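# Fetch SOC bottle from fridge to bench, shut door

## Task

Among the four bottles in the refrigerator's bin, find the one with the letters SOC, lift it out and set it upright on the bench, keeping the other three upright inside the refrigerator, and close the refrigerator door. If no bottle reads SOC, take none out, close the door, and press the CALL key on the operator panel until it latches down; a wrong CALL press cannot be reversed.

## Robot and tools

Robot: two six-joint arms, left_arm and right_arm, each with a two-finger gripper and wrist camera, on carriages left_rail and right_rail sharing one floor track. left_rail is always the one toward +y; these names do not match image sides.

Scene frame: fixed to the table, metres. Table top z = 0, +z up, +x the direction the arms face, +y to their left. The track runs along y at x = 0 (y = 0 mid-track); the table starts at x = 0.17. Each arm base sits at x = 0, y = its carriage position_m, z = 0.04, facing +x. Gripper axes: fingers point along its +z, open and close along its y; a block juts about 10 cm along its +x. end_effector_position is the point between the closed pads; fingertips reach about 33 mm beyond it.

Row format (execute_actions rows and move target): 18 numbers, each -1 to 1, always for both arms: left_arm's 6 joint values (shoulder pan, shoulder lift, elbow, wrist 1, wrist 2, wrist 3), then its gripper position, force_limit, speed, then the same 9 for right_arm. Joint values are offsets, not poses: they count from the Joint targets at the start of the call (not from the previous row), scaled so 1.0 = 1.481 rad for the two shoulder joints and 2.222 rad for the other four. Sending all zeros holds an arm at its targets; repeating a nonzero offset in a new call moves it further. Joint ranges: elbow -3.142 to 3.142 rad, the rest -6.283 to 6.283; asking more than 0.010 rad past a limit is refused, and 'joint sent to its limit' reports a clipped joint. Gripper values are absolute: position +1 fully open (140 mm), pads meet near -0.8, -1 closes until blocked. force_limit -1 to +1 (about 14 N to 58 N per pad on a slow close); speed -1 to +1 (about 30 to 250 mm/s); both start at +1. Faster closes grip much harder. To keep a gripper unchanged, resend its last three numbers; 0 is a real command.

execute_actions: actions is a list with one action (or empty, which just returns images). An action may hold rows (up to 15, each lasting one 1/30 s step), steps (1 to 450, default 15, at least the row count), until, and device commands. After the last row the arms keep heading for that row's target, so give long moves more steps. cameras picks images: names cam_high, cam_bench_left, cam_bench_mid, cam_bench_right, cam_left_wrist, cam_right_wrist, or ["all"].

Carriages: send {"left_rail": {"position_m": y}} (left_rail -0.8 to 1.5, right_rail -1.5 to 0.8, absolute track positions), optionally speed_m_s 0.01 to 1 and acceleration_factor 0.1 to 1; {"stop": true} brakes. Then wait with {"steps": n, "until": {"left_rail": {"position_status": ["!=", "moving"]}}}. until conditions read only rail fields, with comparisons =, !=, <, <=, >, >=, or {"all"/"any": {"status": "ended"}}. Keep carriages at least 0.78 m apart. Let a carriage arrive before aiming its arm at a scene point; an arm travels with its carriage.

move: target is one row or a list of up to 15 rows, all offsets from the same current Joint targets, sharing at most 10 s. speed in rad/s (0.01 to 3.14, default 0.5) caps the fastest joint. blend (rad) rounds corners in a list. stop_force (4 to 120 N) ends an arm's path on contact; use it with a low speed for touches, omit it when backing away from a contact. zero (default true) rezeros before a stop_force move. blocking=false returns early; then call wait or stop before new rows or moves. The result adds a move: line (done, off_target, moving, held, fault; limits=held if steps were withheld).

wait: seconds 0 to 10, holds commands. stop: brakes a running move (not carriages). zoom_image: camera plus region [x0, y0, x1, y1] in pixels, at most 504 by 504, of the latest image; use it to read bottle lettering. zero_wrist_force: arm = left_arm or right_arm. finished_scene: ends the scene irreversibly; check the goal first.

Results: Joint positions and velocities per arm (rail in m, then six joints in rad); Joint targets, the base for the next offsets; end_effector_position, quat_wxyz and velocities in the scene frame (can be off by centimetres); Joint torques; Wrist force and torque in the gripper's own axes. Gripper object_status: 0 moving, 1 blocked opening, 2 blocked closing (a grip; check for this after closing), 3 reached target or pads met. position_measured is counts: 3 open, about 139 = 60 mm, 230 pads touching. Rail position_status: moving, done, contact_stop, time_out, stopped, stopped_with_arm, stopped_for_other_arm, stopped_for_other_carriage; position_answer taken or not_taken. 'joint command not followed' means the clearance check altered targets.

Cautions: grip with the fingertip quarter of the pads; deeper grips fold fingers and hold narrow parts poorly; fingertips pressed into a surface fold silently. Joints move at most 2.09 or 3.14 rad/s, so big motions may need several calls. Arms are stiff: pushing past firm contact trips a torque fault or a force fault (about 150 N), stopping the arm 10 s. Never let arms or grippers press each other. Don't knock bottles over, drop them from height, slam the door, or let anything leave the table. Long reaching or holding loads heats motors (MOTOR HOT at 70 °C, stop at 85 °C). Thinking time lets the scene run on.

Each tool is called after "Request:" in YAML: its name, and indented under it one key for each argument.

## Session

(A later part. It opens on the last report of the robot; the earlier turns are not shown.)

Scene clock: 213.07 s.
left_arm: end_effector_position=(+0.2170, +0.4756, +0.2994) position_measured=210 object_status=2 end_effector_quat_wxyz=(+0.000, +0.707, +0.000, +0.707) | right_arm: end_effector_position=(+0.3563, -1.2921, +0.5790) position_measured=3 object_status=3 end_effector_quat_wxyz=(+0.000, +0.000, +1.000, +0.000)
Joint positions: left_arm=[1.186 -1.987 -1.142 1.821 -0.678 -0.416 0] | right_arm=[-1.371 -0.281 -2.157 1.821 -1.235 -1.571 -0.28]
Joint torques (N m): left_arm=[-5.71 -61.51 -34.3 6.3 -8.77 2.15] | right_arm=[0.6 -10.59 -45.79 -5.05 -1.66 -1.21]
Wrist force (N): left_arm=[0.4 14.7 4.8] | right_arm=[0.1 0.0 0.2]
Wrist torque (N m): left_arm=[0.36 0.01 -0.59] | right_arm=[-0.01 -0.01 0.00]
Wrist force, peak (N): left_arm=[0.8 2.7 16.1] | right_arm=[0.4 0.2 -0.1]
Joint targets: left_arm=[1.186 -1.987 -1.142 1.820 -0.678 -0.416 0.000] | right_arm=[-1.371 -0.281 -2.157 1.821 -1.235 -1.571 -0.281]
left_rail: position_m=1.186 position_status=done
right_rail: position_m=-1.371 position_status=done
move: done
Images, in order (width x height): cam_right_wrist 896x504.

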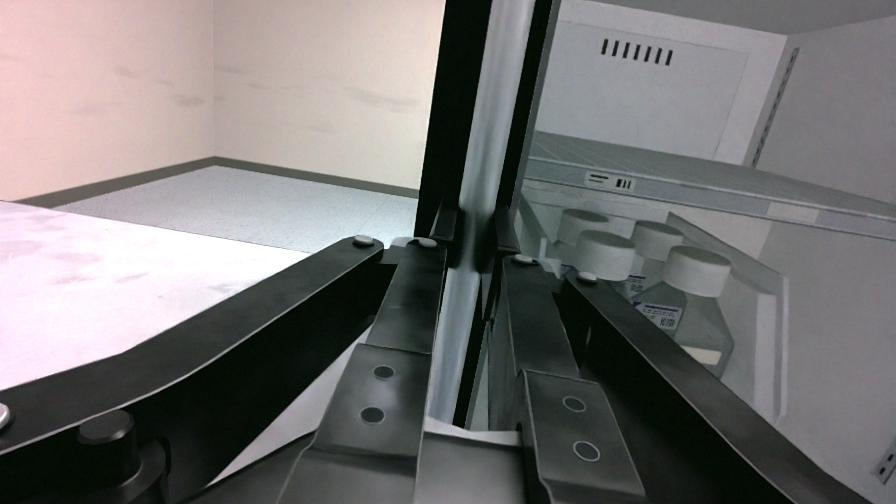

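Request:
move:
  target: [-0.02863, 0.01621, -0.01713, 0.00632, -0.01908, 0, -0.98, 0, -1, 0, 0, 0, 0, 0, 0, 1, 1, 1]
  speed: 0.05
  cameras: ["cam_right_wrist"]

Scene clock: 219.43 s.
left_arm: end_effector_position=(+0.1789, +0.4652, +0.2994) position_measured=210 object_status=2 end_effector_quat_wxyz=(+0.000, +0.707, +0.000, +0.707) | right_arm: end_effector_position=(+0.3563, -1.2921, +0.5790) position_measured=3 object_status=3 end_effector_quat_wxyz=(+0.000, +0.000, +1.000, +0.000)
Joint positions: left_arm=[1.186 -2.029 -1.118 1.783 -0.664 -0.458 0] | right_arm=[-1.371 -0.281 -2.157 1.821 -1.235 -1.571 -0.28]
Joint torques (N m): left_arm=[-4.77 -58.07 -57.17 -0.94 18.58 1.74] | right_arm=[-0.1 -10.22 -44.46 -5.17 -1.05 -1.28]
Wrist force (N): left_arm=[6.2 -53.9 -13.0] | right_arm=[0.3 0.2 0.0]
Wrist torque (N m): left_arm=[1.88 0.07 -0.59] | right_arm=[0.04 -0.06 0.00]
Wrist force, peak (N): left_arm=[6.4 -54.0 -13.0] | right_arm=[0.3 0.3 0.5]
Joint targets: left_arm=[1.186 -2.030 -1.118 1.782 -0.664 -0.459 0.000] | right_arm=[-1.371 -0.281 -2.157 1.821 -1.235 -1.571 -0.281]
left_rail: position_m=1.186 position_status=done
right_rail: position_m=-1.371 position_status=done
move: done
Images, in order (width x height): cam_right_wrist 896x504.

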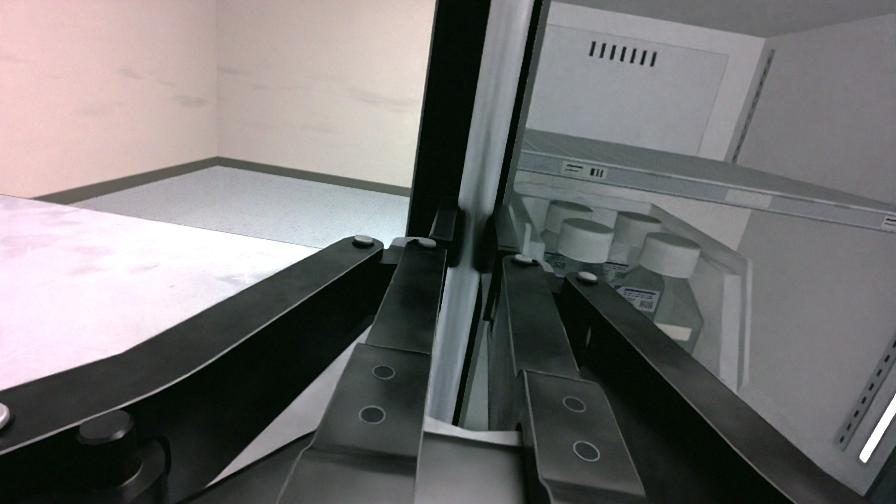

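Request:
move:
  target: [-0.02812, 0.01446, -0.01548, 0.00584, -0.01874, 0, -0.98, 0, -1, 0, 0, 0, 0, 0, 0, 1, 1, 1]
  speed: 0.05
  cameras: ["cam_right_wrist"]

Scene clock: 226.90 s.
left_arm: end_effector_position=(+0.1411, +0.4580, +0.2994) position_measured=210 object_status=2 end_effector_quat_wxyz=(+0.000, +0.707, +0.000, +0.707) | right_arm: end_effector_position=(+0.3563, -1.2921, +0.5790) position_measured=3 object_status=3 end_effector_quat_wxyz=(+0.000, +0.000, +1.000, +0.000)
Joint positions: left_arm=[1.186 -2.071 -1.097 1.748 -0.651 -0.5 0] | right_arm=[-1.371 -0.281 -2.157 1.821 -1.235 -1.571 -0.28]
Joint torques (N m): left_arm=[-22.66 -72.95 -15.5 13.16 -35.47 1.93] | right_arm=[-1.34 -9.81 -44.44 -4.94 -1.67 -1.34]
Wrist force (N): left_arm=[-7.6 87.2 33.9] | right_arm=[0.1 0.3 0.0]
Wrist torque (N m): left_arm=[-1.32 -0.20 -0.46] | right_arm=[0.06 -0.03 0.00]
Wrist force, peak (N): left_arm=[-7.6 87.2 33.9] | right_arm=[0.5 0.1 -0.3]
Joint targets: left_arm=[1.186 -2.071 -1.096 1.748 -0.651 -0.500 0.000] | right_arm=[-1.371 -0.281 -2.157 1.821 -1.235 -1.571 -0.281]
left_rail: position_m=1.186 position_status=done
right_rail: position_m=-1.371 position_status=done
move: done
Images, in order (width x height): cam_right_wrist 896x504.

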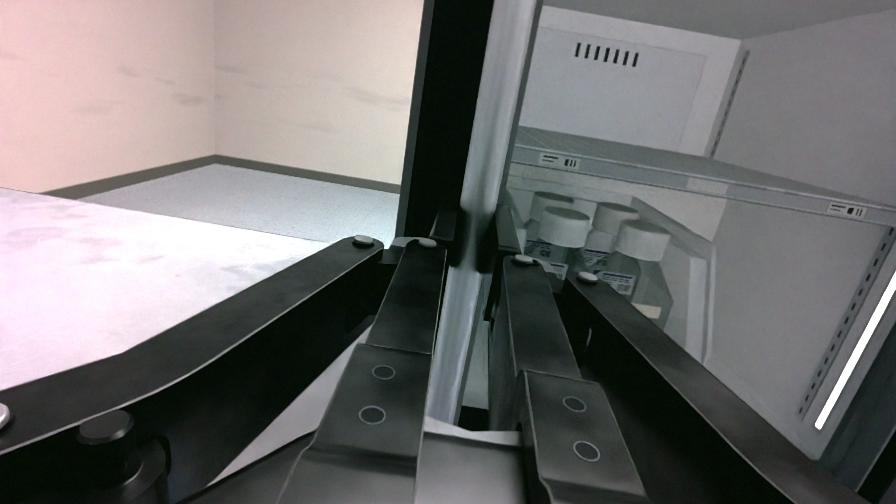

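Request:
move:
  target: [-0.01987, 0.02436, -0.02648, 0.01024, -0.01324, 0, -0.98, 0, -1, 0, 0, 0, 0, 0, 0, 1, 1, 1]
  speed: 0.06

Scene clock: 235.00 s.
left_arm: end_effector_position=(+0.1060, +0.4410, +0.2994) position_measured=210 object_status=2 end_effector_quat_wxyz=(+0.000, +0.707, +0.000, +0.707) | right_arm: end_effector_position=(+0.3563, -1.2921, +0.5790) position_measured=3 object_status=3 end_effector_quat_wxyz=(+0.000, +0.000, +1.000, +0.000)
Joint positions: left_arm=[1.186 -2.101 -1.061 1.69 -0.628 -0.53 0] | right_arm=[-1.371 -0.281 -2.157 1.821 -1.235 -1.571 -0.28]
Joint torques (N m): left_arm=[-14.46 -64.68 -35.51 6.3 -9.13 1.37] | right_arm=[-0.28 -11.93 -44.5 -5.28 -2.03 -1.43]
Wrist force (N): left_arm=[0.9 18.7 10.3] | right_arm=[0.3 0.0 -0.1]
Wrist torque (N m): left_arm=[0.35 0.05 -0.60] | right_arm=[0.01 -0.06 -0.01]
Wrist force, peak (N): left_arm=[-9.3 94.6 36.6] | right_arm=[0.7 0.1 -0.2]
Joint targets: left_arm=[1.186 -2.101 -1.060 1.689 -0.628 -0.530 0.000] | right_arm=[-1.371 -0.281 -2.157 1.821 -1.235 -1.571 -0.281]
left_rail: position_m=1.186 position_status=done
right_rail: position_m=-1.371 position_status=done
move: done

Request:
move:
  target:
    - [-0.01793, 0.02564, -0.02841, 0.01132, -0.01195, 0, -0.98, 0, -1, 0, 0, 0, 0, 0, 0, 1, 1, 1]
    - [-0.03147, 0.05484, -0.06138, 0.02482, -0.02098, 0, -0.98, 0, -1, 0, 0, 0, 0, 0, 0, 1, 1, 1]
  speed: 0.08
  blend: [0.01, 0]
  cameras: ["cam_right_wrist"]

Scene clock: 241.20 s.
left_arm: end_effector_position=(+0.0387, +0.4022, +0.2993) position_measured=210 object_status=2 end_effector_quat_wxyz=(+0.000, +0.707, +0.000, +0.707) | right_arm: end_effector_position=(+0.3563, -1.2921, +0.5790) position_measured=3 object_status=3 end_effector_quat_wxyz=(+0.000, +0.000, +1.000, +0.000)
Joint positions: left_arm=[1.186 -2.147 -0.979 1.553 -0.573 -0.576 0] | right_arm=[-1.371 -0.281 -2.157 1.821 -1.235 -1.571 -0.28]
Joint torques (N m): left_arm=[-12.19 -68.29 -38.92 3.27 -3.03 1.35] | right_arm=[-0.6 -12.52 -43.94 -4.94 -1.78 -1.48]
Wrist force (N): left_arm=[9.7 0.9 2.5] | right_arm=[0.0 0.1 0.1]
Wrist torque (N m): left_arm=[0.73 0.16 -0.58] | right_arm=[0.01 0.00 -0.01]
Wrist force, peak (N): left_arm=[0.9 18.5 10.4] | right_arm=[0.6 0.1 -0.3]
Joint targets: left_arm=[1.186 -2.148 -0.979 1.553 -0.573 -0.576 0.000] | right_arm=[-1.371 -0.281 -2.157 1.821 -1.235 -1.571 -0.281]
left_rail: position_m=1.186 position_status=done
right_rail: position_m=-1.371 position_status=done
move: done
Images, in order (width x height): cam_right_wrist 896x504.

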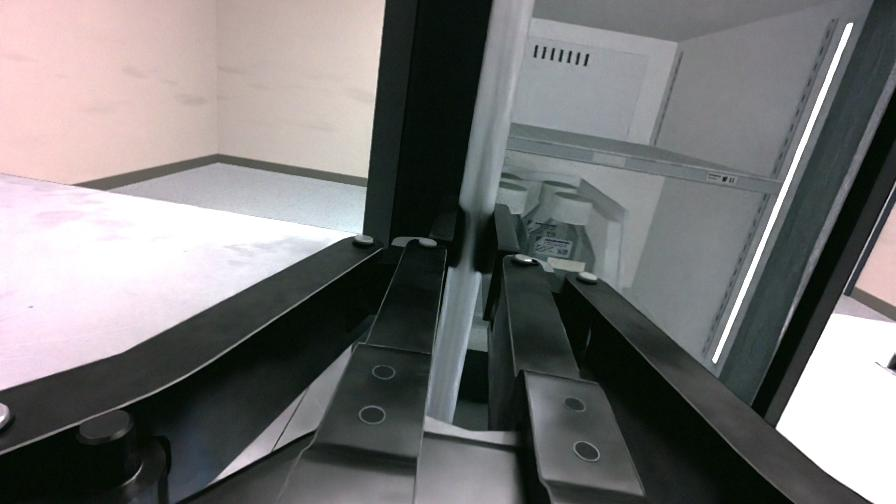

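Request:
move:
  target:
    - [-0.0113, 0.03525, -0.04063, 0.01713, -0.00753, 0, -0.98, 0, -1, 0, 0, 0, 0, 0, 0, 1, 1, 1]
    - [-0.01865, 0.07391, -0.08615, 0.03689, -0.01243, 0, -0.98, 0, -1, 0, 0, 0, 0, 0, 0, 1, 1, 1]
    - [-0.02243, 0.11624, -0.13698, 0.05951, -0.01495, 0, -0.98, 0, -1, 0, 0, 0, 0, 0, 0, 1, 1, 1]
  speed: 0.12
  blend: [0.01, 0.01, 0]
  cameras: ["cam_right_wrist"]

Scene clock: 255.13 s.
left_arm: end_effector_position=(-0.0553, +0.3153, +0.2993) position_measured=210 object_status=2 end_effector_quat_wxyz=(+0.000, +0.707, +0.000, +0.707) | right_arm: end_effector_position=(+0.3563, -1.2921, +0.5790) position_measured=3 object_status=3 end_effector_quat_wxyz=(+0.000, +0.000, +1.000, +0.000)
Joint positions: left_arm=[1.186 -2.181 -0.807 1.249 -0.441 -0.61 0] | right_arm=[-1.371 -0.281 -2.157 1.821 -1.235 -1.571 -0.28]
Joint torques (N m): left_arm=[-21 -85.52 -41.73 2.4 -6.14 1.58] | right_arm=[0.47 -12.76 -43.39 -5.08 -1.92 -1.65]
Wrist force (N): left_arm=[12.1 9.8 13.7] | right_arm=[0.2 -0.1 -0.1]
Wrist torque (N m): left_arm=[0.39 0.20 -0.54] | right_arm=[-0.02 -0.04 0.00]
Wrist force, peak (N): left_arm=[12.1 9.8 13.7] | right_arm=[0.6 0.4 0.0]
Joint targets: left_arm=[1.186 -2.181 -0.807 1.248 -0.441 -0.610 0.000] | right_arm=[-1.371 -0.281 -2.157 1.821 -1.235 -1.571 -0.281]
left_rail: position_m=1.186 position_status=done
right_rail: position_m=-1.371 position_status=done
move: done
Images, in order (width x height): cam_right_wrist 896x504.

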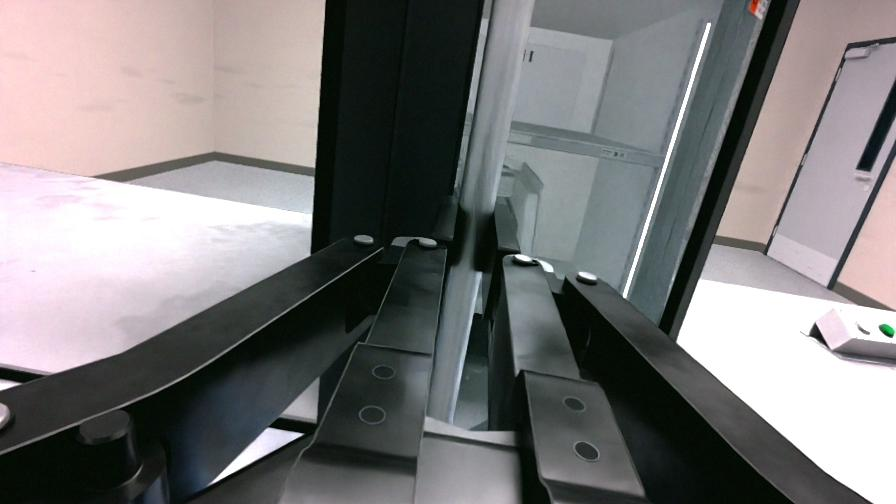

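Request:
execute_actions:
  actions:
    - {"rows": [[0, 0, 0, 0, 0, 0, -0.3, 0, -1, 0, 0, 0, 0, 0, 0, 1, 1, 1]], "steps": 60}
  cameras: ["cam_right_wrist"]

Scene clock: 284.30 s.
left_arm: end_effector_position=(-0.0554, +0.3152, +0.2992) position_measured=167 object_status=3 end_effector_quat_wxyz=(+0.000, +0.707, +0.000, +0.707) | right_arm: end_effector_position=(+0.3563, -1.2921, +0.5790) position_measured=3 object_status=3 end_effector_quat_wxyz=(+0.000, +0.000, +1.000, +0.000)
Joint positions: left_arm=[1.186 -2.181 -0.807 1.248 -0.441 -0.61 0] | right_arm=[-1.371 -0.281 -2.157 1.821 -1.235 -1.571 -0.28]
Joint torques (N m): left_arm=[12.84 -131.07 -41.15 2.8 2.89 1.17] | right_arm=[-0.53 -12.26 -43.06 -5.27 -2.16 -1.59]
Wrist force (N): left_arm=[-3.7 -2.0 0.0] | right_arm=[0.1 0.1 0.0]
Wrist torque (N m): left_arm=[-0.02 0.72 -0.42] | right_arm=[0.02 -0.01 -0.01]
Wrist force, peak (N): left_arm=[12.1 11.2 15.8] | right_arm=[0.6 0.3 -0.3]
Joint targets: left_arm=[1.186 -2.181 -0.807 1.248 -0.441 -0.610 0.000] | right_arm=[-1.371 -0.281 -2.157 1.821 -1.235 -1.571 -0.281]
left_rail: position_m=1.186 position_status=done
right_rail: position_m=-1.371 position_status=done
Images, in order (width x height): cam_right_wrist 896x504.

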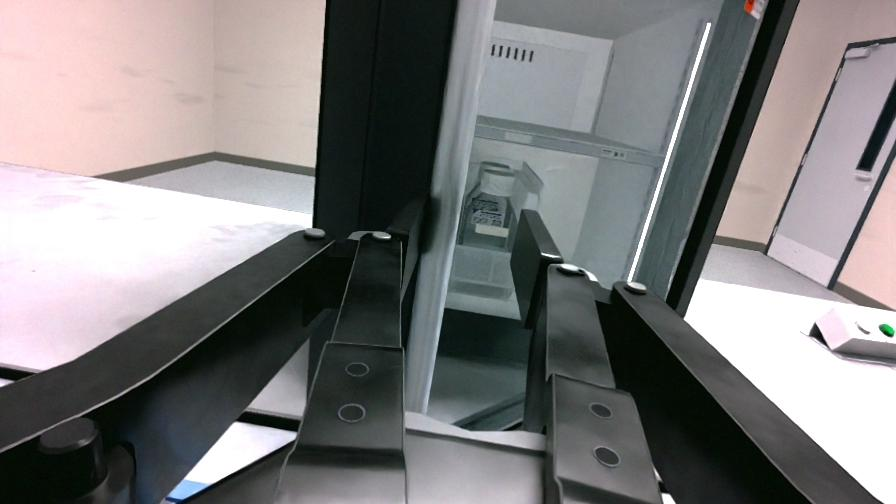

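Request:
move:
  target:
    - [-0.06199, 0.0432, -0.05286, 0.02407, -0.04131, 0, -0.3, 0, -1, 0, 0, 0, 0, 0, 0, 1, 1, 1]
    - [-0.25863, -0.37777, 0.40354, -0.15175, -0.17238, 0, -0.3, 0, -1, 0, 0, 0, 0, 0, 0, 1, 1, 1]
  speed: [0.1, 0.5]
  blend: [0.02, 0]
  cameras: ["cam_right_wrist"]

Scene clock: 292.03 s.
left_arm: end_effector_position=(-0.0094, +0.7497, +0.2996) position_measured=167 object_status=3 end_effector_quat_wxyz=(+0.000, +0.707, +0.000, +0.707) | right_arm: end_effector_position=(+0.3563, -1.2921, +0.5790) position_measured=3 object_status=3 end_effector_quat_wxyz=(+0.000, +0.000, +1.000, +0.000)
Joint positions: left_arm=[1.186 -2.564 -1.366 2.145 -0.778 -0.993 0] | right_arm=[-1.371 -0.281 -2.157 1.821 -1.235 -1.571 -0.28]
Joint torques (N m): left_arm=[-9.36 -77.13 -22.71 -1.7 -3.39 1.08] | right_arm=[-1.85 -11.93 -42.93 -4.91 -2.03 -1.61]
Wrist force (N): left_arm=[-3.6 -1.2 0.0] | right_arm=[0.1 0.0 -0.3]
Wrist torque (N m): left_arm=[0.00 0.76 -0.42] | right_arm=[0.00 -0.02 0.00]
Wrist force, peak (N): left_arm=[-3.6 -2.9 1.0] | right_arm=[0.2 0.6 0.1]
Joint targets: left_arm=[1.186 -2.564 -1.367 2.145 -0.778 -0.993 0.000] | right_arm=[-1.371 -0.281 -2.157 1.821 -1.235 -1.571 -0.281]
left_rail: position_m=1.186 position_status=done
right_rail: position_m=-1.371 position_status=done
move: done
Images, in order (width x height): cam_right_wrist 896x504.

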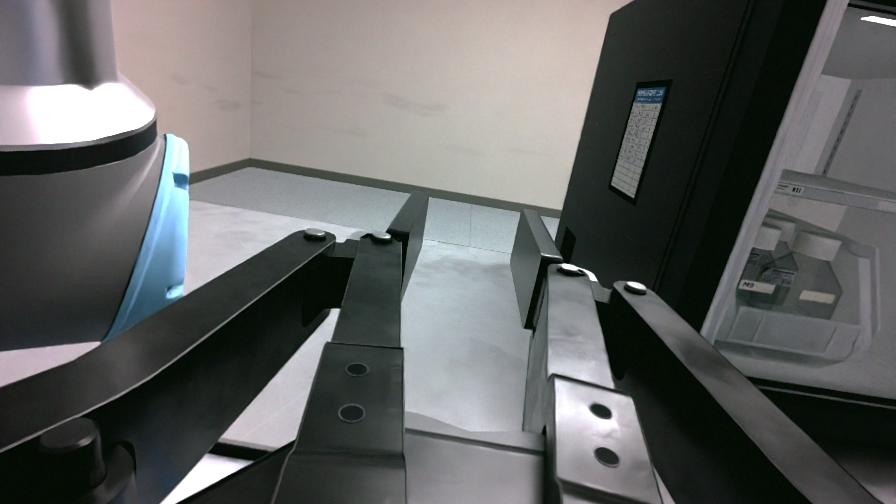

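Request:
zoom_image:
  camera: "cam_right_wrist"
  region: [700, 160, 896, 390]

Scaled by 2.191 from the camera's 896x504 image, which has a finer 1280x720 frame.

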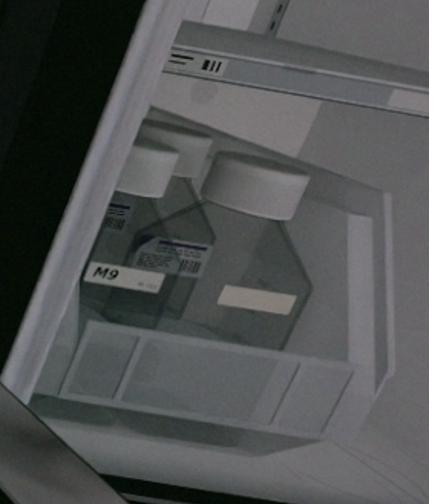

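Request:
execute_actions:
  actions:
    - {"rows": [[0, 0, 0, 0, 0, 0, -1, -1, 0, 0, 0, 0, 0, 0, 0, 1, 1, 1]], "left_rail": {"position_m": 1.4}, "steps": 90, "until": {"left_rail": {"position_status": ["!=", "moving"]}}}

Scene clock: 298.40 s.
left_arm: end_effector_position=(-0.0093, +0.9639, +0.2996) position_measured=233 object_status=3 end_effector_quat_wxyz=(+0.000, +0.707, +0.000, +0.707) | right_arm: end_effector_position=(+0.3563, -1.2921, +0.5790) position_measured=3 object_status=3 end_effector_quat_wxyz=(+0.000, +0.000, +1.000, +0.000)
Joint positions: left_arm=[1.4 -2.564 -1.367 2.145 -0.778 -0.993 0] | right_arm=[-1.371 -0.281 -2.157 1.821 -1.235 -1.571 -0.28]
Joint torques (N m): left_arm=[-0.91 -66.81 -29.46 0.92 -1.68 1.1] | right_arm=[-1.53 -12.44 -43.18 -4.84 -2.24 -1.61]
Wrist force (N): left_arm=[-3.4 -1.4 -0.3] | right_arm=[0.0 0.0 0.0]
Wrist torque (N m): left_arm=[-0.04 0.72 -0.42] | right_arm=[0.01 -0.01 -0.01]
Wrist force, peak (N): left_arm=[-3.7 -2.5 -0.4] | right_arm=[0.5 0.2 0.4]
Joint targets: left_arm=[1.400 -2.564 -1.367 2.145 -0.778 -0.993 0.000] | right_arm=[-1.371 -0.281 -2.157 1.821 -1.235 -1.571 -0.281]
left_rail: position_m=1.400 position_status=done
right_rail: position_m=-1.371 position_status=done

Request:
move:
  target: [0.34472, 0.02754, -0.02478, 0.00642, 0.65392, 0, -1, -1, 0, 0, 0, 0, 0, 0, 0, 1, 1, 1]
  speed: 0.8

Request:
move:
  target:
    - [0.22982, 0.01836, -0.01652, 0.00428, 0.43595, 0, -1, -1, 0, 0, 0, 0, 0, 0, 0, 1, 1, 1]
    - [0.24977, 0.07957, -0.07567, 0.02263, 0.44925, 0, -1, -1, 0, 0, 0, 0, 0, 0, 0, 1, 1, 1]
  speed: [0.6, 0.15]
  blend: [0, 0]
  cameras: ["cam_right_wrist", "cam_bench_mid"]

Scene clock: 303.63 s.
left_arm: end_effector_position=(+0.0940, +0.5465, +0.2997) position_measured=233 object_status=3 end_effector_quat_wxyz=(+0.321, +0.630, -0.321, +0.630) | right_arm: end_effector_position=(+0.3563, -1.2921, +0.5790) position_measured=3 object_status=3 end_effector_quat_wxyz=(+0.000, +0.000, +1.000, +0.000)
Joint positions: left_arm=[1.4 -2.053 -1.326 2.09 -0.764 0.46 0] | right_arm=[-1.371 -0.281 -2.157 1.821 -1.235 -1.571 -0.28]
Joint torques (N m): left_arm=[13.78 -43.01 -40.11 2.54 2.81 0.95] | right_arm=[-0.02 -13.55 -42.05 -5.23 -2.36 -1.77]
Wrist force (N): left_arm=[-3.2 -0.9 -0.4] | right_arm=[0.1 0.0 -0.2]
Wrist torque (N m): left_arm=[0.06 0.69 -0.42] | right_arm=[-0.01 -0.02 -0.01]
Wrist force, peak (N): left_arm=[-3.5 -2.7 -1.3] | right_arm=[0.6 0.0 0.0]
Joint targets: left_arm=[1.400 -2.053 -1.326 2.090 -0.764 0.460 0.000] | right_arm=[-1.371 -0.281 -2.157 1.821 -1.235 -1.571 -0.281]
left_rail: position_m=1.400 position_status=done
right_rail: position_m=-1.371 position_status=done
move: done

Scene clock: 307.50 s.
left_arm: end_effector_position=(+0.1001, +0.3947, +0.2992) position_measured=233 object_status=3 end_effector_quat_wxyz=(+0.500, +0.500, -0.500, +0.500) | right_arm: end_effector_position=(+0.3563, -1.2921, +0.5790) position_measured=3 object_status=3 end_effector_quat_wxyz=(+0.000, +0.000, +1.000, +0.000)
Joint positions: left_arm=[1.4 -1.683 -1.208 1.922 -0.714 1.458 0] | right_arm=[-1.371 -0.281 -2.157 1.821 -1.235 -1.571 -0.28]
Joint torques (N m): left_arm=[12.14 -58.69 -42.66 0.12 2.73 1.05] | right_arm=[-1 -12.87 -41.68 -5.2 -2.29 -1.82]
Wrist force (N): left_arm=[-3.2 -0.9 -0.2] | right_arm=[0.0 0.1 -0.2]
Wrist torque (N m): left_arm=[0.07 0.67 -0.42] | right_arm=[0.03 0.00 0.00]
Wrist force, peak (N): left_arm=[-3.5 -1.8 0.2] | right_arm=[0.5 0.3 -0.1]
Joint targets: left_arm=[1.400 -1.683 -1.208 1.922 -0.714 1.459 0.000] | right_arm=[-1.371 -0.281 -2.157 1.821 -1.235 -1.571 -0.281]
left_rail: position_m=1.400 position_status=done
right_rail: position_m=-1.371 position_status=done
move: done
Images, in order (width x height): cam_bench_mid 896x504, cam_right_wrist 896x504.

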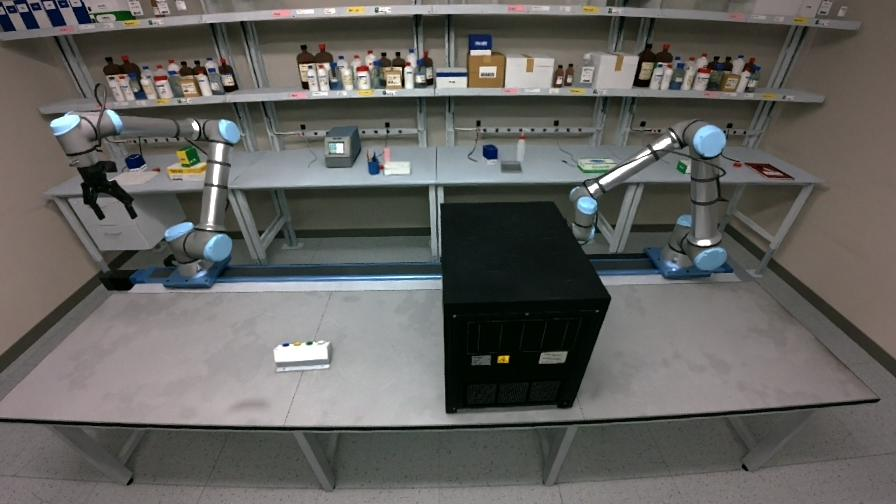

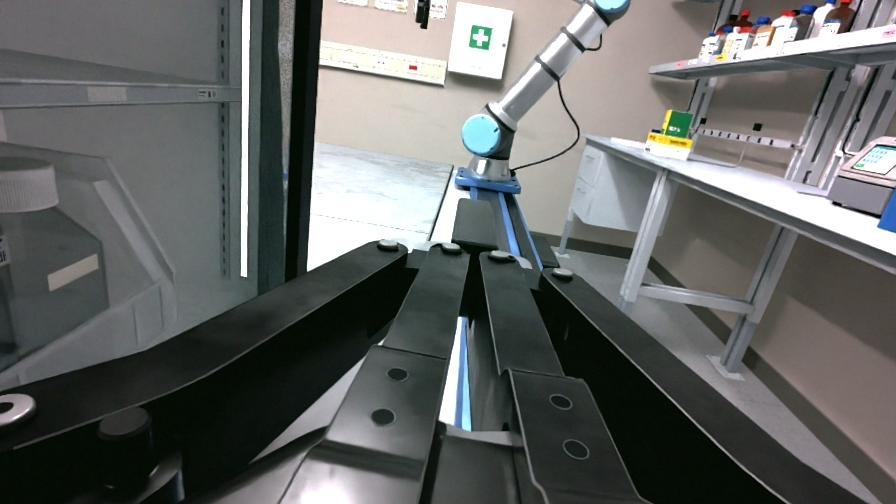

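Request:
move:
  target:
    - [-0.01995, -0.06122, 0.05915, -0.01835, -0.0133, 0, -1, -1, 0, 0.11897, 0.08872, -0.01089, 0.03015, 0.16841, -0.12772, 0.357, 0, 0]
    - [-0.24977, -0.07957, 0.07567, -0.02263, -0.44925, 0, -1, -1, 0, 0.59487, 0.44362, -0.05446, 0.15077, 0.84203, -0.63861, 0.357, 0, 0]
  speed: [0.4, 0.8]
  blend: [0.01, 0]

Scene clock: 351.37 s.
left_arm: end_effector_position=(+0.0940, +0.5464, +0.2997) position_measured=233 object_status=3 end_effector_quat_wxyz=(+0.321, +0.630, -0.321, +0.630) | right_arm: end_effector_position=(+0.3429, -0.5304, +0.6914) position_measured=84 object_status=3 end_effector_quat_wxyz=(+0.167, -0.353, +0.530, +0.753)
Joint positions: left_arm=[1.4 -2.053 -1.326 2.09 -0.764 0.461 0] | right_arm=[-1.371 0.601 -1.5 1.7 -0.9 0.3 -1.699]
Joint torques (N m): left_arm=[-6.81 -82.93 -25.66 -4.91 -3.58 0.4] | right_arm=[18.1 -43.06 -57.48 -0.91 4.55 -3.86]
Wrist force (N): left_arm=[-3.3 -1.3 -0.3] | right_arm=[0.4 -0.8 -2.2]
Wrist torque (N m): left_arm=[-0.02 0.69 -0.42] | right_arm=[-0.21 -0.26 0.15]
Wrist force, peak (N): left_arm=[-3.7 -1.2 0.0] | right_arm=[0.3 -0.6 -2.7]
Joint targets: left_arm=[1.400 -2.053 -1.326 2.090 -0.764 0.460 0.000] | right_arm=[-1.371 0.601 -1.500 1.700 -0.900 0.300 -1.699]
left_rail: position_m=1.400 position_status=done
right_rail: position_m=-1.371 position_status=done
move: done

Request:
move:
  target: [-0.34473, -0.02754, 0.02478, -0.00642, -0.65392, 0, -1, -1, 0, 0.5994, 0.39858, -0.12109, 0.17045, 0.92726, -0.64878, 0.357, 0, 0]
  speed: 0.8
  cameras: ["cam_left_wrist", "cam_right_wrist", "cam_bench_mid"]

Scene clock: 356.80 s.
left_arm: end_effector_position=(-0.0093, +0.9638, +0.2996) position_measured=233 object_status=3 end_effector_quat_wxyz=(+0.000, +0.707, +0.000, +0.707) | right_arm: end_effector_position=(+0.1589, -0.2682, +0.2995) position_measured=84 object_status=3 end_effector_quat_wxyz=(+0.664, -0.242, +0.664, +0.242)
Joint positions: left_arm=[1.4 -2.564 -1.367 2.145 -0.778 -0.992 0] | right_arm=[-1.371 1.488 -0.909 1.431 -0.521 2.36 -3.141]
Joint torques (N m): left_arm=[-8.64 -72.18 -21.19 -1.05 -3.04 0.76] | right_arm=[17.24 -89.04 -50.73 0.73 2.61 -3.91]
Wrist force (N): left_arm=[-3.2 -1.2 -0.5] | right_arm=[0.5 0.0 -1.5]
Wrist torque (N m): left_arm=[0.00 0.67 -0.41] | right_arm=[0.02 -0.26 0.20]
Wrist force, peak (N): left_arm=[-3.6 -2.2 -0.9] | right_arm=[0.0 -0.1 -4.2]
Joint targets: left_arm=[1.400 -2.564 -1.367 2.145 -0.778 -0.993 0.000] | right_arm=[-1.371 1.489 -0.909 1.431 -0.521 2.360 -3.141]
left_rail: position_m=1.400 position_status=done
right_rail: position_m=-1.371 position_status=done
move: done
Images, in order (width x height): cam_bench_mid 896x504, cam_left_wrist 896x504, cam_right_wrist 896x504.

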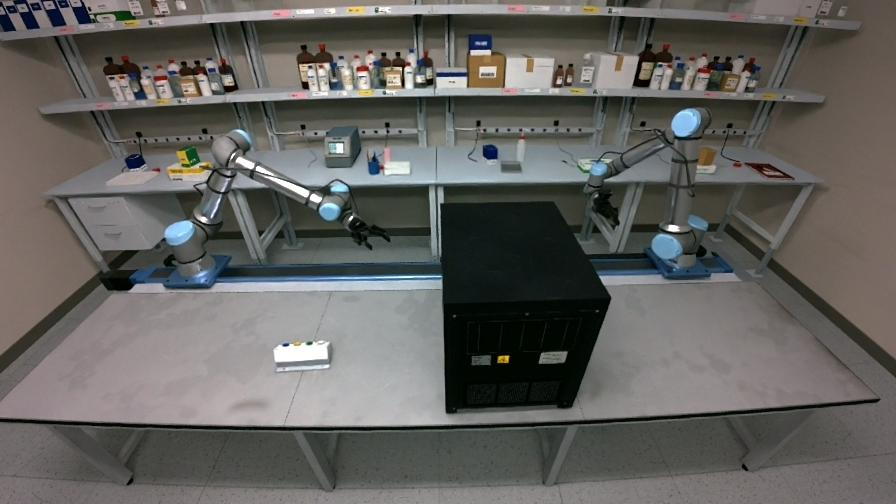

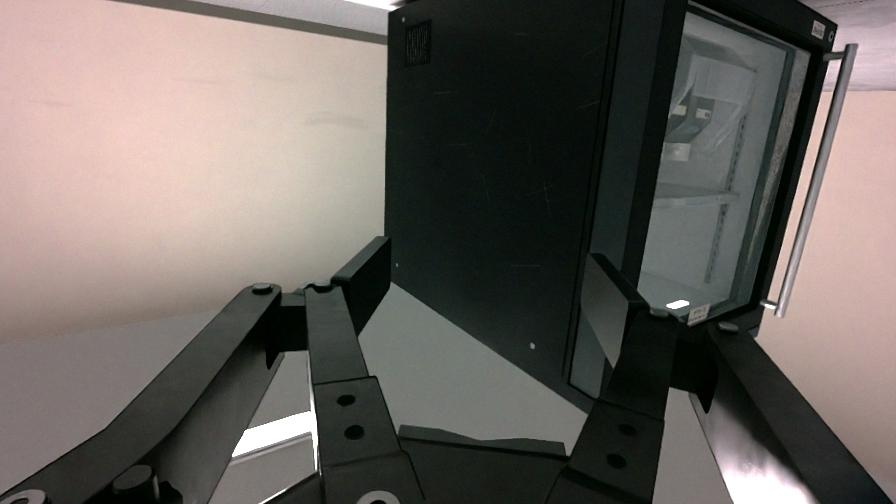

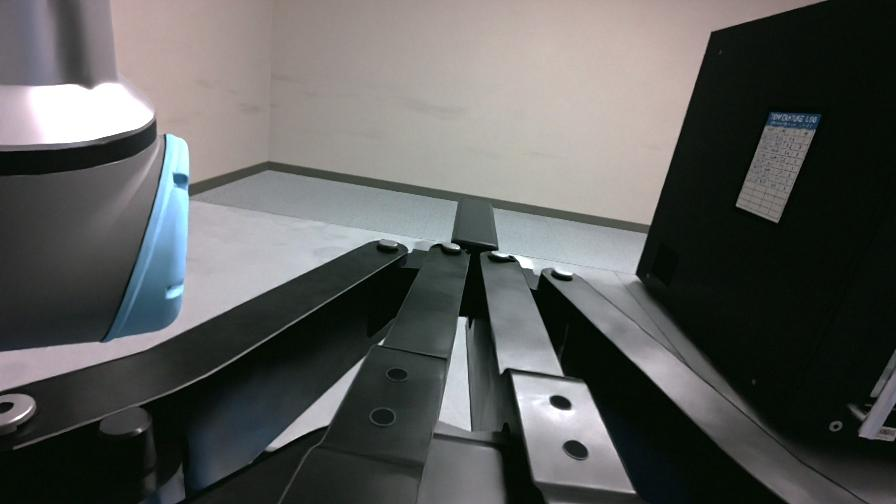

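Request:
execute_actions:
  actions:
    - {"right_rail": {"position_m": -0.7, "speed_m_s": 0.4, "acceleration_factor": 0.5}, "steps": 200, "until": {"right_rail": {"position_status": ["!=", "moving"]}}}
  cameras: ["cam_left_wrist", "cam_right_wrist"]

Scene clock: 361.43 s.
left_arm: end_effector_position=(-0.0093, +0.9639, +0.2996) position_measured=233 object_status=3 end_effector_quat_wxyz=(+0.000, +0.707, +0.000, +0.707) | right_arm: end_effector_position=(+0.1588, +0.4024, +0.2994) position_measured=84 object_status=3 end_effector_quat_wxyz=(+0.664, -0.242, +0.664, +0.242)
Joint positions: left_arm=[1.4 -2.564 -1.367 2.145 -0.778 -0.993 0] | right_arm=[-0.7 1.489 -0.909 1.431 -0.521 2.36 -3.141]
Joint torques (N m): left_arm=[-9.43 -72.37 -21.71 -0.77 -2.78 0.57] | right_arm=[-9.61 -96.59 -37.1 -4.97 -0.93 -3.59]
Wrist force (N): left_arm=[-3.6 -1.2 -0.5] | right_arm=[0.4 0.1 -1.6]
Wrist torque (N m): left_arm=[0.00 0.75 -0.42] | right_arm=[0.04 -0.24 0.20]
Wrist force, peak (N): left_arm=[-3.9 -1.5 -0.4] | right_arm=[0.6 -1.2 -3.1]
Joint targets: left_arm=[1.400 -2.564 -1.367 2.145 -0.778 -0.993 0.000] | right_arm=[-0.700 1.489 -0.909 1.431 -0.521 2.360 -3.141]
Tool commands: left_gripper/position=-1.0 left_gripper/force_limit=-1.0 left_gripper/speed=+0.0 right_gripper/position=+0.357 right_gripper/force_limit=+0.0 right_gripper/speed=+0.0
left_rail: position_m=1.400 position_status=done
right_rail: position_m=-0.700 speed_m_s=0.40 position_status=done
Images, in order (width x height): cam_left_wrist 896x504, cam_right_wrist 896x504.

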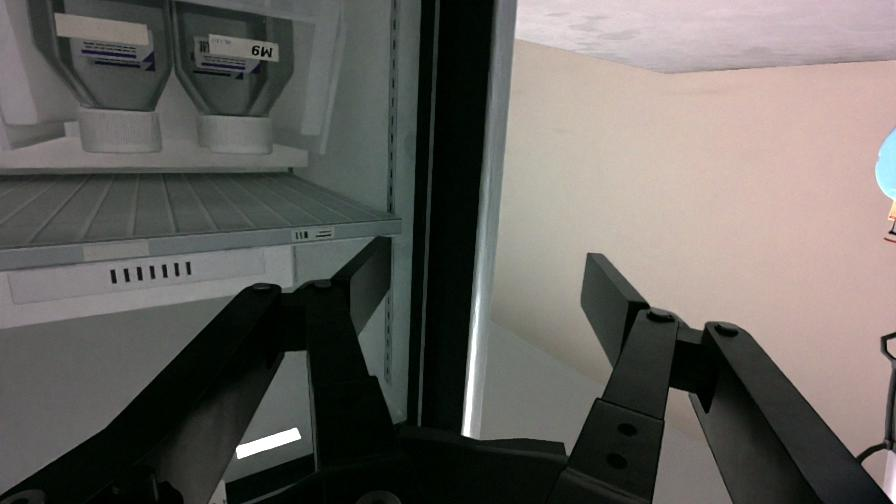

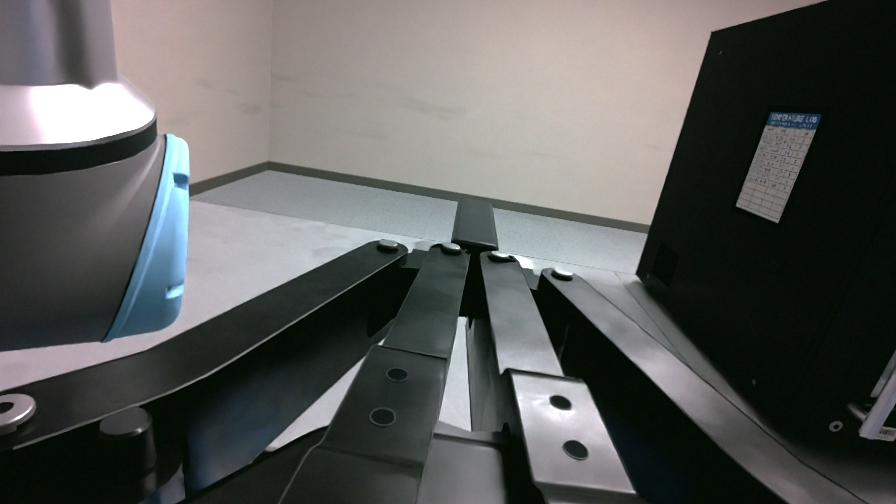

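Request:
zoom_image:
  camera: "cam_left_wrist"
  region: [0, 0, 320, 180]

Scaled by 1.575 from the camera's 896x504 image, which has a finer 1280x720 frame.

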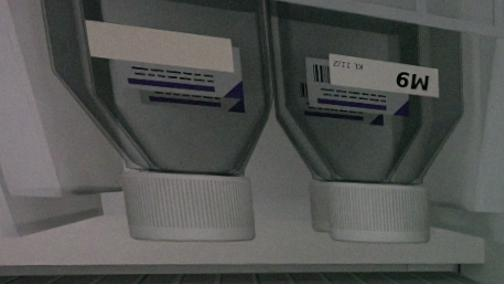

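Request:
move:
  target: [0, 0, 0, 0, 0, 0, -1, -1, 0, -0.05115, 0.05984, -0.07122, 0.03134, -0.03409, 0, 0.357, 0, 0]
  speed: 0.08
  stop_force: 15
  cameras: ["cam_left_wrist"]

Scene clock: 368.40 s.
left_arm: end_effector_position=(-0.0093, +0.9639, +0.2996) position_measured=233 object_status=3 end_effector_quat_wxyz=(+0.000, +0.707, +0.000, +0.707) | right_arm: end_effector_position=(+0.2354, +0.4668, +0.2994) position_measured=84 object_status=3 end_effector_quat_wxyz=(+0.664, -0.242, +0.665, +0.242)
Joint positions: left_arm=[1.4 -2.564 -1.367 2.145 -0.778 -0.993 0] | right_arm=[-0.7 1.413 -0.821 1.273 -0.452 2.285 -3.141]
Joint torques (N m): left_arm=[-8.9 -72.33 -23.06 -0.96 -2.92 0.4] | right_arm=[-18.42 -94.98 -52.28 0.62 -3.1 -3.34]
Wrist force (N): left_arm=[-3.6 -1.1 -0.3] | right_arm=[0.8 0.1 -1.2]
Wrist torque (N m): left_arm=[0.00 0.76 -0.41] | right_arm=[-0.01 -0.28 0.10]
Wrist force, peak (N): left_arm=[-3.8 -1.4 -0.6] | right_arm=[0.3 -0.1 -2.5]
Joint targets: left_arm=[1.400 -2.564 -1.367 2.145 -0.778 -0.993 0.000] | right_arm=[-0.700 1.413 -0.821 1.273 -0.452 2.285 -3.141]
left_rail: position_m=1.400 position_status=done
right_rail: position_m=-0.700 speed_m_s=0.40 position_status=done
move: done
Images, in order (width x height): cam_left_wrist 896x504.

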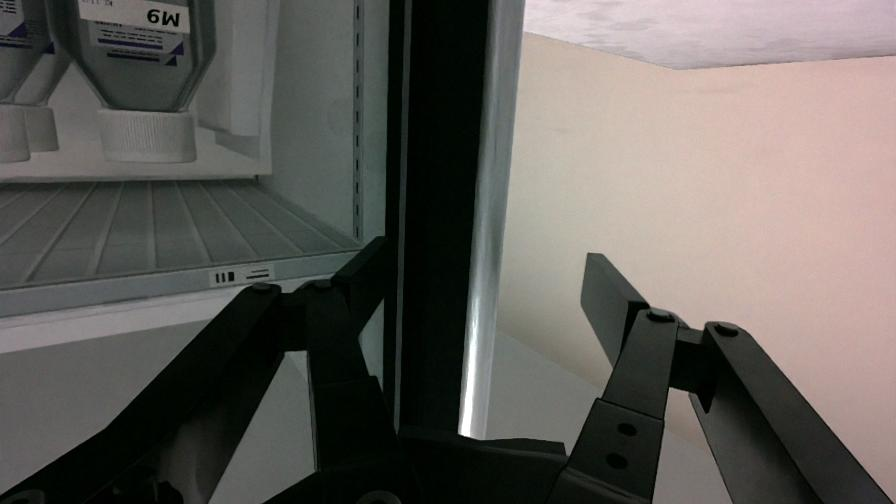

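Request:
execute_actions:
  actions:
    - {"rows": [[0, 0, 0, 0, 0, 0, -1, -1, 0, 0, 0, 0, 0, 0, 0, -0.3, -1, -0.5]], "steps": 45}
  cameras: ["cam_left_wrist"]

Scene clock: 375.33 s.
left_arm: end_effector_position=(-0.0093, +0.9639, +0.2996) position_measured=233 object_status=3 end_effector_quat_wxyz=(+0.000, +0.707, +0.000, +0.707) | right_arm: end_effector_position=(+0.2354, +0.4667, +0.2993) position_measured=167 object_status=3 end_effector_quat_wxyz=(+0.664, -0.242, +0.665, +0.242)
Joint positions: left_arm=[1.4 -2.564 -1.367 2.145 -0.778 -0.993 0] | right_arm=[-0.7 1.413 -0.821 1.273 -0.452 2.285 -3.141]
Joint torques (N m): left_arm=[-8.18 -72.65 -21.81 -0.9 -2.85 0.83] | right_arm=[-16.77 -96.6 -52.03 0.47 -3.26 -3.04]
Wrist force (N): left_arm=[-3.4 -1.5 -0.4] | right_arm=[0.3 0.0 -1.4]
Wrist torque (N m): left_arm=[-0.06 0.72 -0.42] | right_arm=[-0.04 -0.16 0.10]
Wrist force, peak (N): left_arm=[-3.8 -1.6 -0.5] | right_arm=[0.5 -0.2 -1.7]
Joint targets: left_arm=[1.400 -2.564 -1.367 2.145 -0.778 -0.993 0.000] | right_arm=[-0.700 1.413 -0.821 1.273 -0.452 2.285 -3.141]
left_rail: position_m=1.400 position_status=done
right_rail: position_m=-0.700 speed_m_s=0.40 position_status=done
Images, in order (width x height): cam_left_wrist 896x504.

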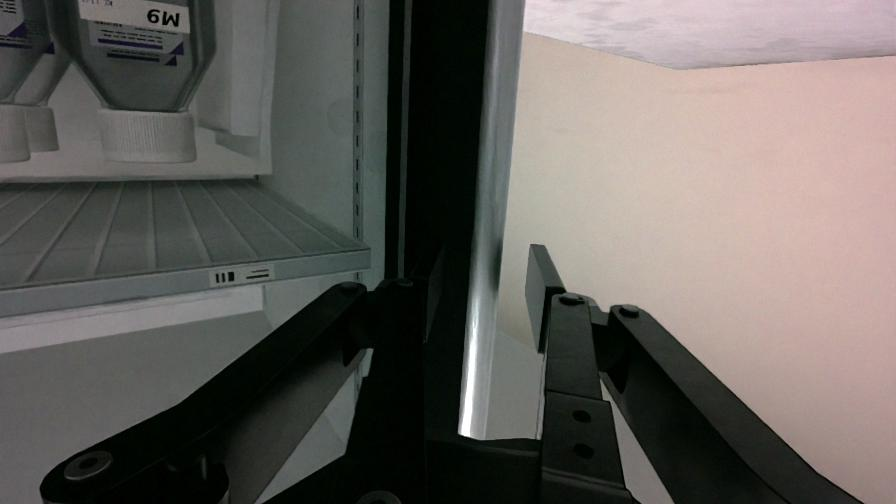

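Request:
move:
  target: [0, 0, 0, 0, 0, 0, -1, -1, 0, -0.00558, 0.00785, -0.00951, 0.00428, -0.00372, 0, -0.3, -1, -0.5]
  speed: 0.05
  stop_force: 12

Request:
execute_actions:
  actions:
    - {"rows": [[0, 0, 0, 0, 0, 0, -1, -1, 0, 0, 0, 0, 0, 0, 0, -1, -1, -1]], "steps": 75}
  cameras: ["cam_left_wrist"]

Scene clock: 379.47 s.
left_arm: end_effector_position=(-0.0093, +0.9639, +0.2996) position_measured=233 object_status=3 end_effector_quat_wxyz=(+0.000, +0.707, +0.000, +0.707) | right_arm: end_effector_position=(+0.2444, +0.4743, +0.2994) position_measured=167 object_status=3 end_effector_quat_wxyz=(+0.664, -0.242, +0.665, +0.242)
Joint positions: left_arm=[1.4 -2.564 -1.367 2.145 -0.778 -0.993 0] | right_arm=[-0.7 1.405 -0.809 1.251 -0.442 2.276 -3.141]
Joint torques (N m): left_arm=[-9.07 -71.48 -21.77 -0.88 -2.73 0.45] | right_arm=[-20.04 -97.13 -53.06 0.34 -2.88 -2.54]
Wrist force (N): left_arm=[-3.4 -1.5 -0.5] | right_arm=[0.4 0.2 -4.6]
Wrist torque (N m): left_arm=[-0.09 0.72 -0.42] | right_arm=[0.05 -0.17 0.10]
Wrist force, peak (N): left_arm=[-3.8 -1.4 -0.7] | right_arm=[-0.4 0.7 -11.1]
Joint targets: left_arm=[1.400 -2.564 -1.367 2.145 -0.778 -0.993 0.000] | right_arm=[-0.700 1.405 -0.809 1.251 -0.442 2.276 -3.141]
left_rail: position_m=1.400 position_status=done
right_rail: position_m=-0.700 speed_m_s=0.40 position_status=done
move: done

Scene clock: 382.17 s.
left_arm: end_effector_position=(-0.0093, +0.9639, +0.2996) position_measured=233 object_status=3 end_effector_quat_wxyz=(+0.000, +0.707, +0.000, +0.707) | right_arm: end_effector_position=(+0.2445, +0.4743, +0.2994) position_measured=208 object_status=2 end_effector_quat_wxyz=(+0.664, -0.242, +0.665, +0.242)
Joint positions: left_arm=[1.4 -2.564 -1.367 2.145 -0.778 -0.993 0] | right_arm=[-0.7 1.405 -0.809 1.251 -0.442 2.276 -3.141]
Joint torques (N m): left_arm=[-7.23 -73.4 -22.06 -0.51 -2.78 0.78] | right_arm=[11.9 -98.12 -46.28 -5.63 -0.15 -2.36]
Wrist force (N): left_arm=[-3.4 -1.8 -0.3] | right_arm=[-0.4 -9.3 -8.1]
Wrist torque (N m): left_arm=[-0.15 0.71 -0.42] | right_arm=[-0.01 -0.24 0.05]
Wrist force, peak (N): left_arm=[-3.7 -1.5 -0.5] | right_arm=[-0.8 -9.8 -8.3]
Joint targets: left_arm=[1.400 -2.564 -1.367 2.145 -0.778 -0.993 0.000] | right_arm=[-0.700 1.405 -0.809 1.251 -0.442 2.276 -3.141]
left_rail: position_m=1.400 position_status=done
right_rail: position_m=-0.700 speed_m_s=0.40 position_status=done
Images, in order (width x height): cam_left_wrist 896x504.

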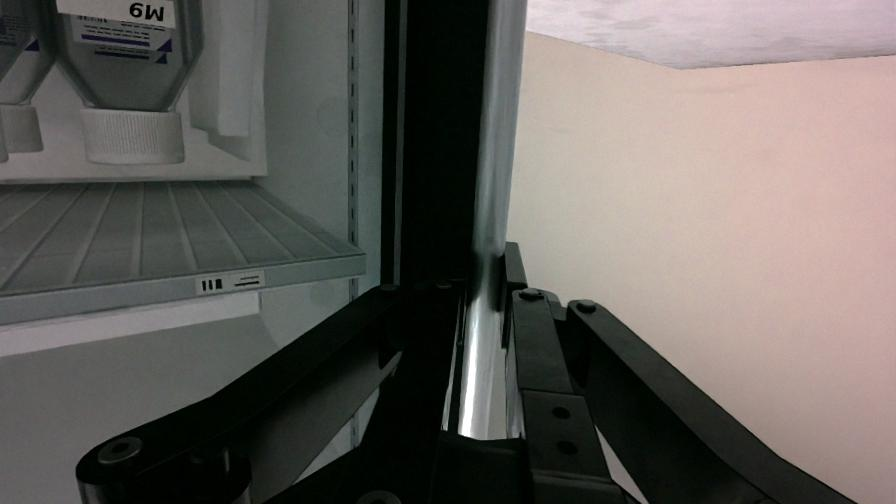

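Request:
execute_actions:
  actions:
    - {"rows": [[0, 0, 0, 0, 0, 0, -1, -1, 0, 0, 0, 0, 0, 0, 0, -0.4, -1, -0.5]], "steps": 30}

Request:
move:
  target: [0, 0, 0, 0, 0, 0, -1, -1, 0, 0.00465, -0.00654, 0.00793, -0.00357, 0.0031, 0, -0.4, -1, -0.5]
  speed: 0.05

Request:
execute_actions:
  actions:
    - {"rows": [[0, 0, 0, 0, 0, 0, -1, -1, 0, 0, 0, 0, 0, 0, 0, -1, -1, -1]], "steps": 60}
  cameras: ["cam_left_wrist"]

Scene clock: 386.53 s.
left_arm: end_effector_position=(-0.0093, +0.9639, +0.2996) position_measured=233 object_status=3 end_effector_quat_wxyz=(+0.000, +0.707, +0.000, +0.707) | right_arm: end_effector_position=(+0.2444, +0.4744, +0.2994) position_measured=181 object_status=1 end_effector_quat_wxyz=(+0.664, -0.242, +0.664, +0.242)
Joint positions: left_arm=[1.4 -2.564 -1.367 2.145 -0.778 -0.993 0] | right_arm=[-0.7 1.405 -0.809 1.251 -0.442 2.276 -3.141]
Joint torques (N m): left_arm=[-8.51 -71.18 -22.05 -0.78 -2.77 0.2] | right_arm=[-64.31 -105.87 -40.01 1.45 15.96 -2.23]
Wrist force (N): left_arm=[-3.5 -1.4 -0.3] | right_arm=[1.6 38.3 -10.0]
Wrist torque (N m): left_arm=[-0.05 0.73 -0.42] | right_arm=[-0.83 -0.15 0.12]
Wrist force, peak (N): left_arm=[-3.9 -1.5 -0.4] | right_arm=[1.6 38.3 -10.0]
Joint targets: left_arm=[1.400 -2.564 -1.367 2.145 -0.778 -0.993 0.000] | right_arm=[-0.700 1.405 -0.809 1.251 -0.442 2.276 -3.141]
left_rail: position_m=1.400 position_status=done
right_rail: position_m=-0.700 speed_m_s=0.40 position_status=done

Scene clock: 387.37 s.
left_arm: end_effector_position=(-0.0093, +0.9639, +0.2996) position_measured=233 object_status=3 end_effector_quat_wxyz=(+0.000, +0.707, +0.000, +0.707) | right_arm: end_effector_position=(+0.2371, +0.4681, +0.2993) position_measured=179 object_status=3 end_effector_quat_wxyz=(+0.664, -0.242, +0.665, +0.242)
Joint positions: left_arm=[1.4 -2.564 -1.367 2.145 -0.778 -0.993 0] | right_arm=[-0.7 1.411 -0.818 1.269 -0.45 2.283 -3.141]
Joint torques (N m): left_arm=[-9.96 -72.43 -22.85 -1.12 -2.72 0.48] | right_arm=[17.8 -128.44 -36.27 -5.57 2.53 -2.13]
Wrist force (N): left_arm=[-3.5 -1.1 -0.2] | right_arm=[1.6 0.2 -1.2]
Wrist torque (N m): left_arm=[0.02 0.74 -0.42] | right_arm=[0.01 -0.45 0.10]
Wrist force, peak (N): left_arm=[-3.8 -1.1 -0.4] | right_arm=[1.4 38.7 -9.7]
Joint targets: left_arm=[1.400 -2.564 -1.367 2.145 -0.778 -0.993 0.000] | right_arm=[-0.700 1.411 -0.819 1.269 -0.450 2.283 -3.141]
left_rail: position_m=1.400 position_status=done
right_rail: position_m=-0.700 speed_m_s=0.40 position_status=done
move: done

Scene clock: 389.57 s.
left_arm: end_effector_position=(-0.0093, +0.9639, +0.2996) position_measured=233 object_status=3 end_effector_quat_wxyz=(+0.000, +0.707, +0.000, +0.707) | right_arm: end_effector_position=(+0.2369, +0.4680, +0.2993) position_measured=208 object_status=2 end_effector_quat_wxyz=(+0.664, -0.242, +0.665, +0.242)
Joint positions: left_arm=[1.4 -2.564 -1.367 2.145 -0.778 -0.993 0] | right_arm=[-0.7 1.411 -0.819 1.269 -0.45 2.283 -3.141]
Joint torques (N m): left_arm=[-6.95 -70.69 -22.34 -0.93 -2.72 0.18] | right_arm=[18.61 -120.22 -47.39 -5.54 -4.72 -1.93]
Wrist force (N): left_arm=[-3.7 -1.1 -0.2] | right_arm=[1.2 -4.2 -3.8]
Wrist torque (N m): left_arm=[0.02 0.78 -0.42] | right_arm=[0.08 -0.49 0.07]
Wrist force, peak (N): left_arm=[-3.7 -1.6 -0.5] | right_arm=[1.1 -4.2 -4.0]
Joint targets: left_arm=[1.400 -2.564 -1.367 2.145 -0.778 -0.993 0.000] | right_arm=[-0.700 1.411 -0.819 1.269 -0.450 2.283 -3.141]
left_rail: position_m=1.400 position_status=done
right_rail: position_m=-0.700 speed_m_s=0.40 position_status=done
Images, in order (width x height): cam_left_wrist 896x504.

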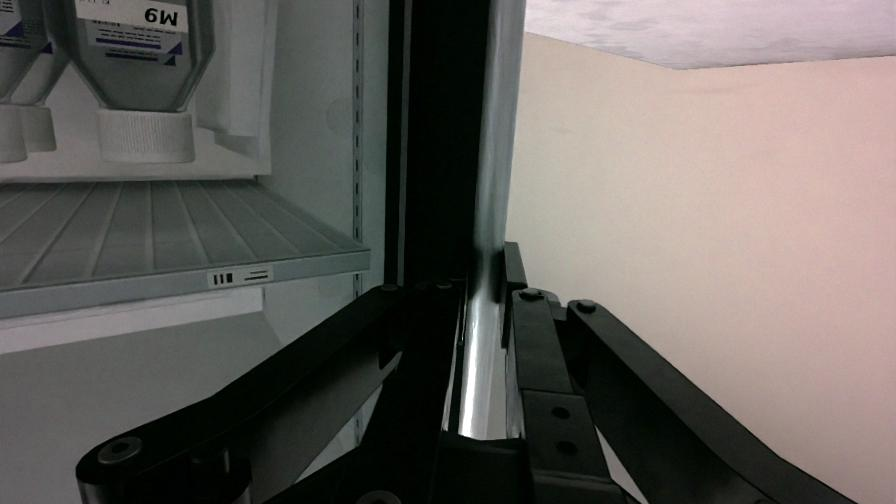

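Request:
execute_actions:
  actions:
    - {"rows": [[0, 0, 0, 0, 0, 0, -1, -1, 0, 0, 0, 0, 0, 0, 0, -0.98, 0, -1]], "steps": 30}

Request:
move:
  target: [0, 0, 0, 0, 0, 0, -1, -1, 0, 0.02188, -0.01402, 0.01686, -0.00752, 0.0028, 0, -0.98, 0, -1]
  speed: 0.04

Scene clock: 402.03 s.
left_arm: end_effector_position=(-0.0093, +0.9639, +0.2996) position_measured=233 object_status=3 end_effector_quat_wxyz=(+0.000, +0.707, +0.000, +0.707) | right_arm: end_effector_position=(+0.2369, +0.4680, +0.2993) position_measured=210 object_status=2 end_effector_quat_wxyz=(+0.664, -0.242, +0.665, +0.242)
Joint positions: left_arm=[1.4 -2.564 -1.367 2.145 -0.778 -0.993 0] | right_arm=[-0.7 1.411 -0.819 1.269 -0.45 2.283 -3.141]
Joint torques (N m): left_arm=[-8.53 -72.72 -22.99 -1.28 -2.45 0.26] | right_arm=[18.24 -97.83 -51.12 -5.54 -4.55 -1.12]
Wrist force (N): left_arm=[-3.3 -1.4 -0.5] | right_arm=[0.9 -6.9 -6.0]
Wrist torque (N m): left_arm=[-0.05 0.69 -0.42] | right_arm=[0.10 -0.49 0.05]
Wrist force, peak (N): left_arm=[-3.8 -1.4 -0.5] | right_arm=[1.0 -6.8 -6.3]
Joint targets: left_arm=[1.400 -2.564 -1.367 2.145 -0.778 -0.993 0.000] | right_arm=[-0.700 1.411 -0.819 1.269 -0.450 2.283 -3.141]
left_rail: position_m=1.400 position_status=done
right_rail: position_m=-0.700 speed_m_s=0.40 position_status=done

Scene clock: 403.37 s.
left_arm: end_effector_position=(-0.0093, +0.9639, +0.2996) position_measured=233 object_status=3 end_effector_quat_wxyz=(+0.000, +0.707, +0.000, +0.707) | right_arm: end_effector_position=(+0.1990, +0.4601, +0.2994) position_measured=210 object_status=2 end_effector_quat_wxyz=(+0.661, -0.251, +0.661, +0.251)
Joint positions: left_arm=[1.4 -2.564 -1.367 2.145 -0.778 -0.993 0] | right_arm=[-0.7 1.443 -0.839 1.306 -0.467 2.29 -3.141]
Joint torques (N m): left_arm=[-8.97 -72.07 -22.71 -0.85 -2.42 0.12] | right_arm=[11.43 -133.24 -35.07 -5.29 6.9 -1.37]
Wrist force (N): left_arm=[-3.4 -1.5 -0.5] | right_arm=[6.5 10.7 5.7]
Wrist torque (N m): left_arm=[-0.08 0.72 -0.42] | right_arm=[-0.35 -0.48 0.08]
Wrist force, peak (N): left_arm=[-3.7 -1.5 -0.6] | right_arm=[2.7 -2.0 14.9]
Joint targets: left_arm=[1.400 -2.564 -1.367 2.145 -0.778 -0.993 0.000] | right_arm=[-0.700 1.444 -0.839 1.307 -0.467 2.290 -3.141]
left_rail: position_m=1.400 position_status=done
right_rail: position_m=-0.700 speed_m_s=0.40 position_status=done
move: done


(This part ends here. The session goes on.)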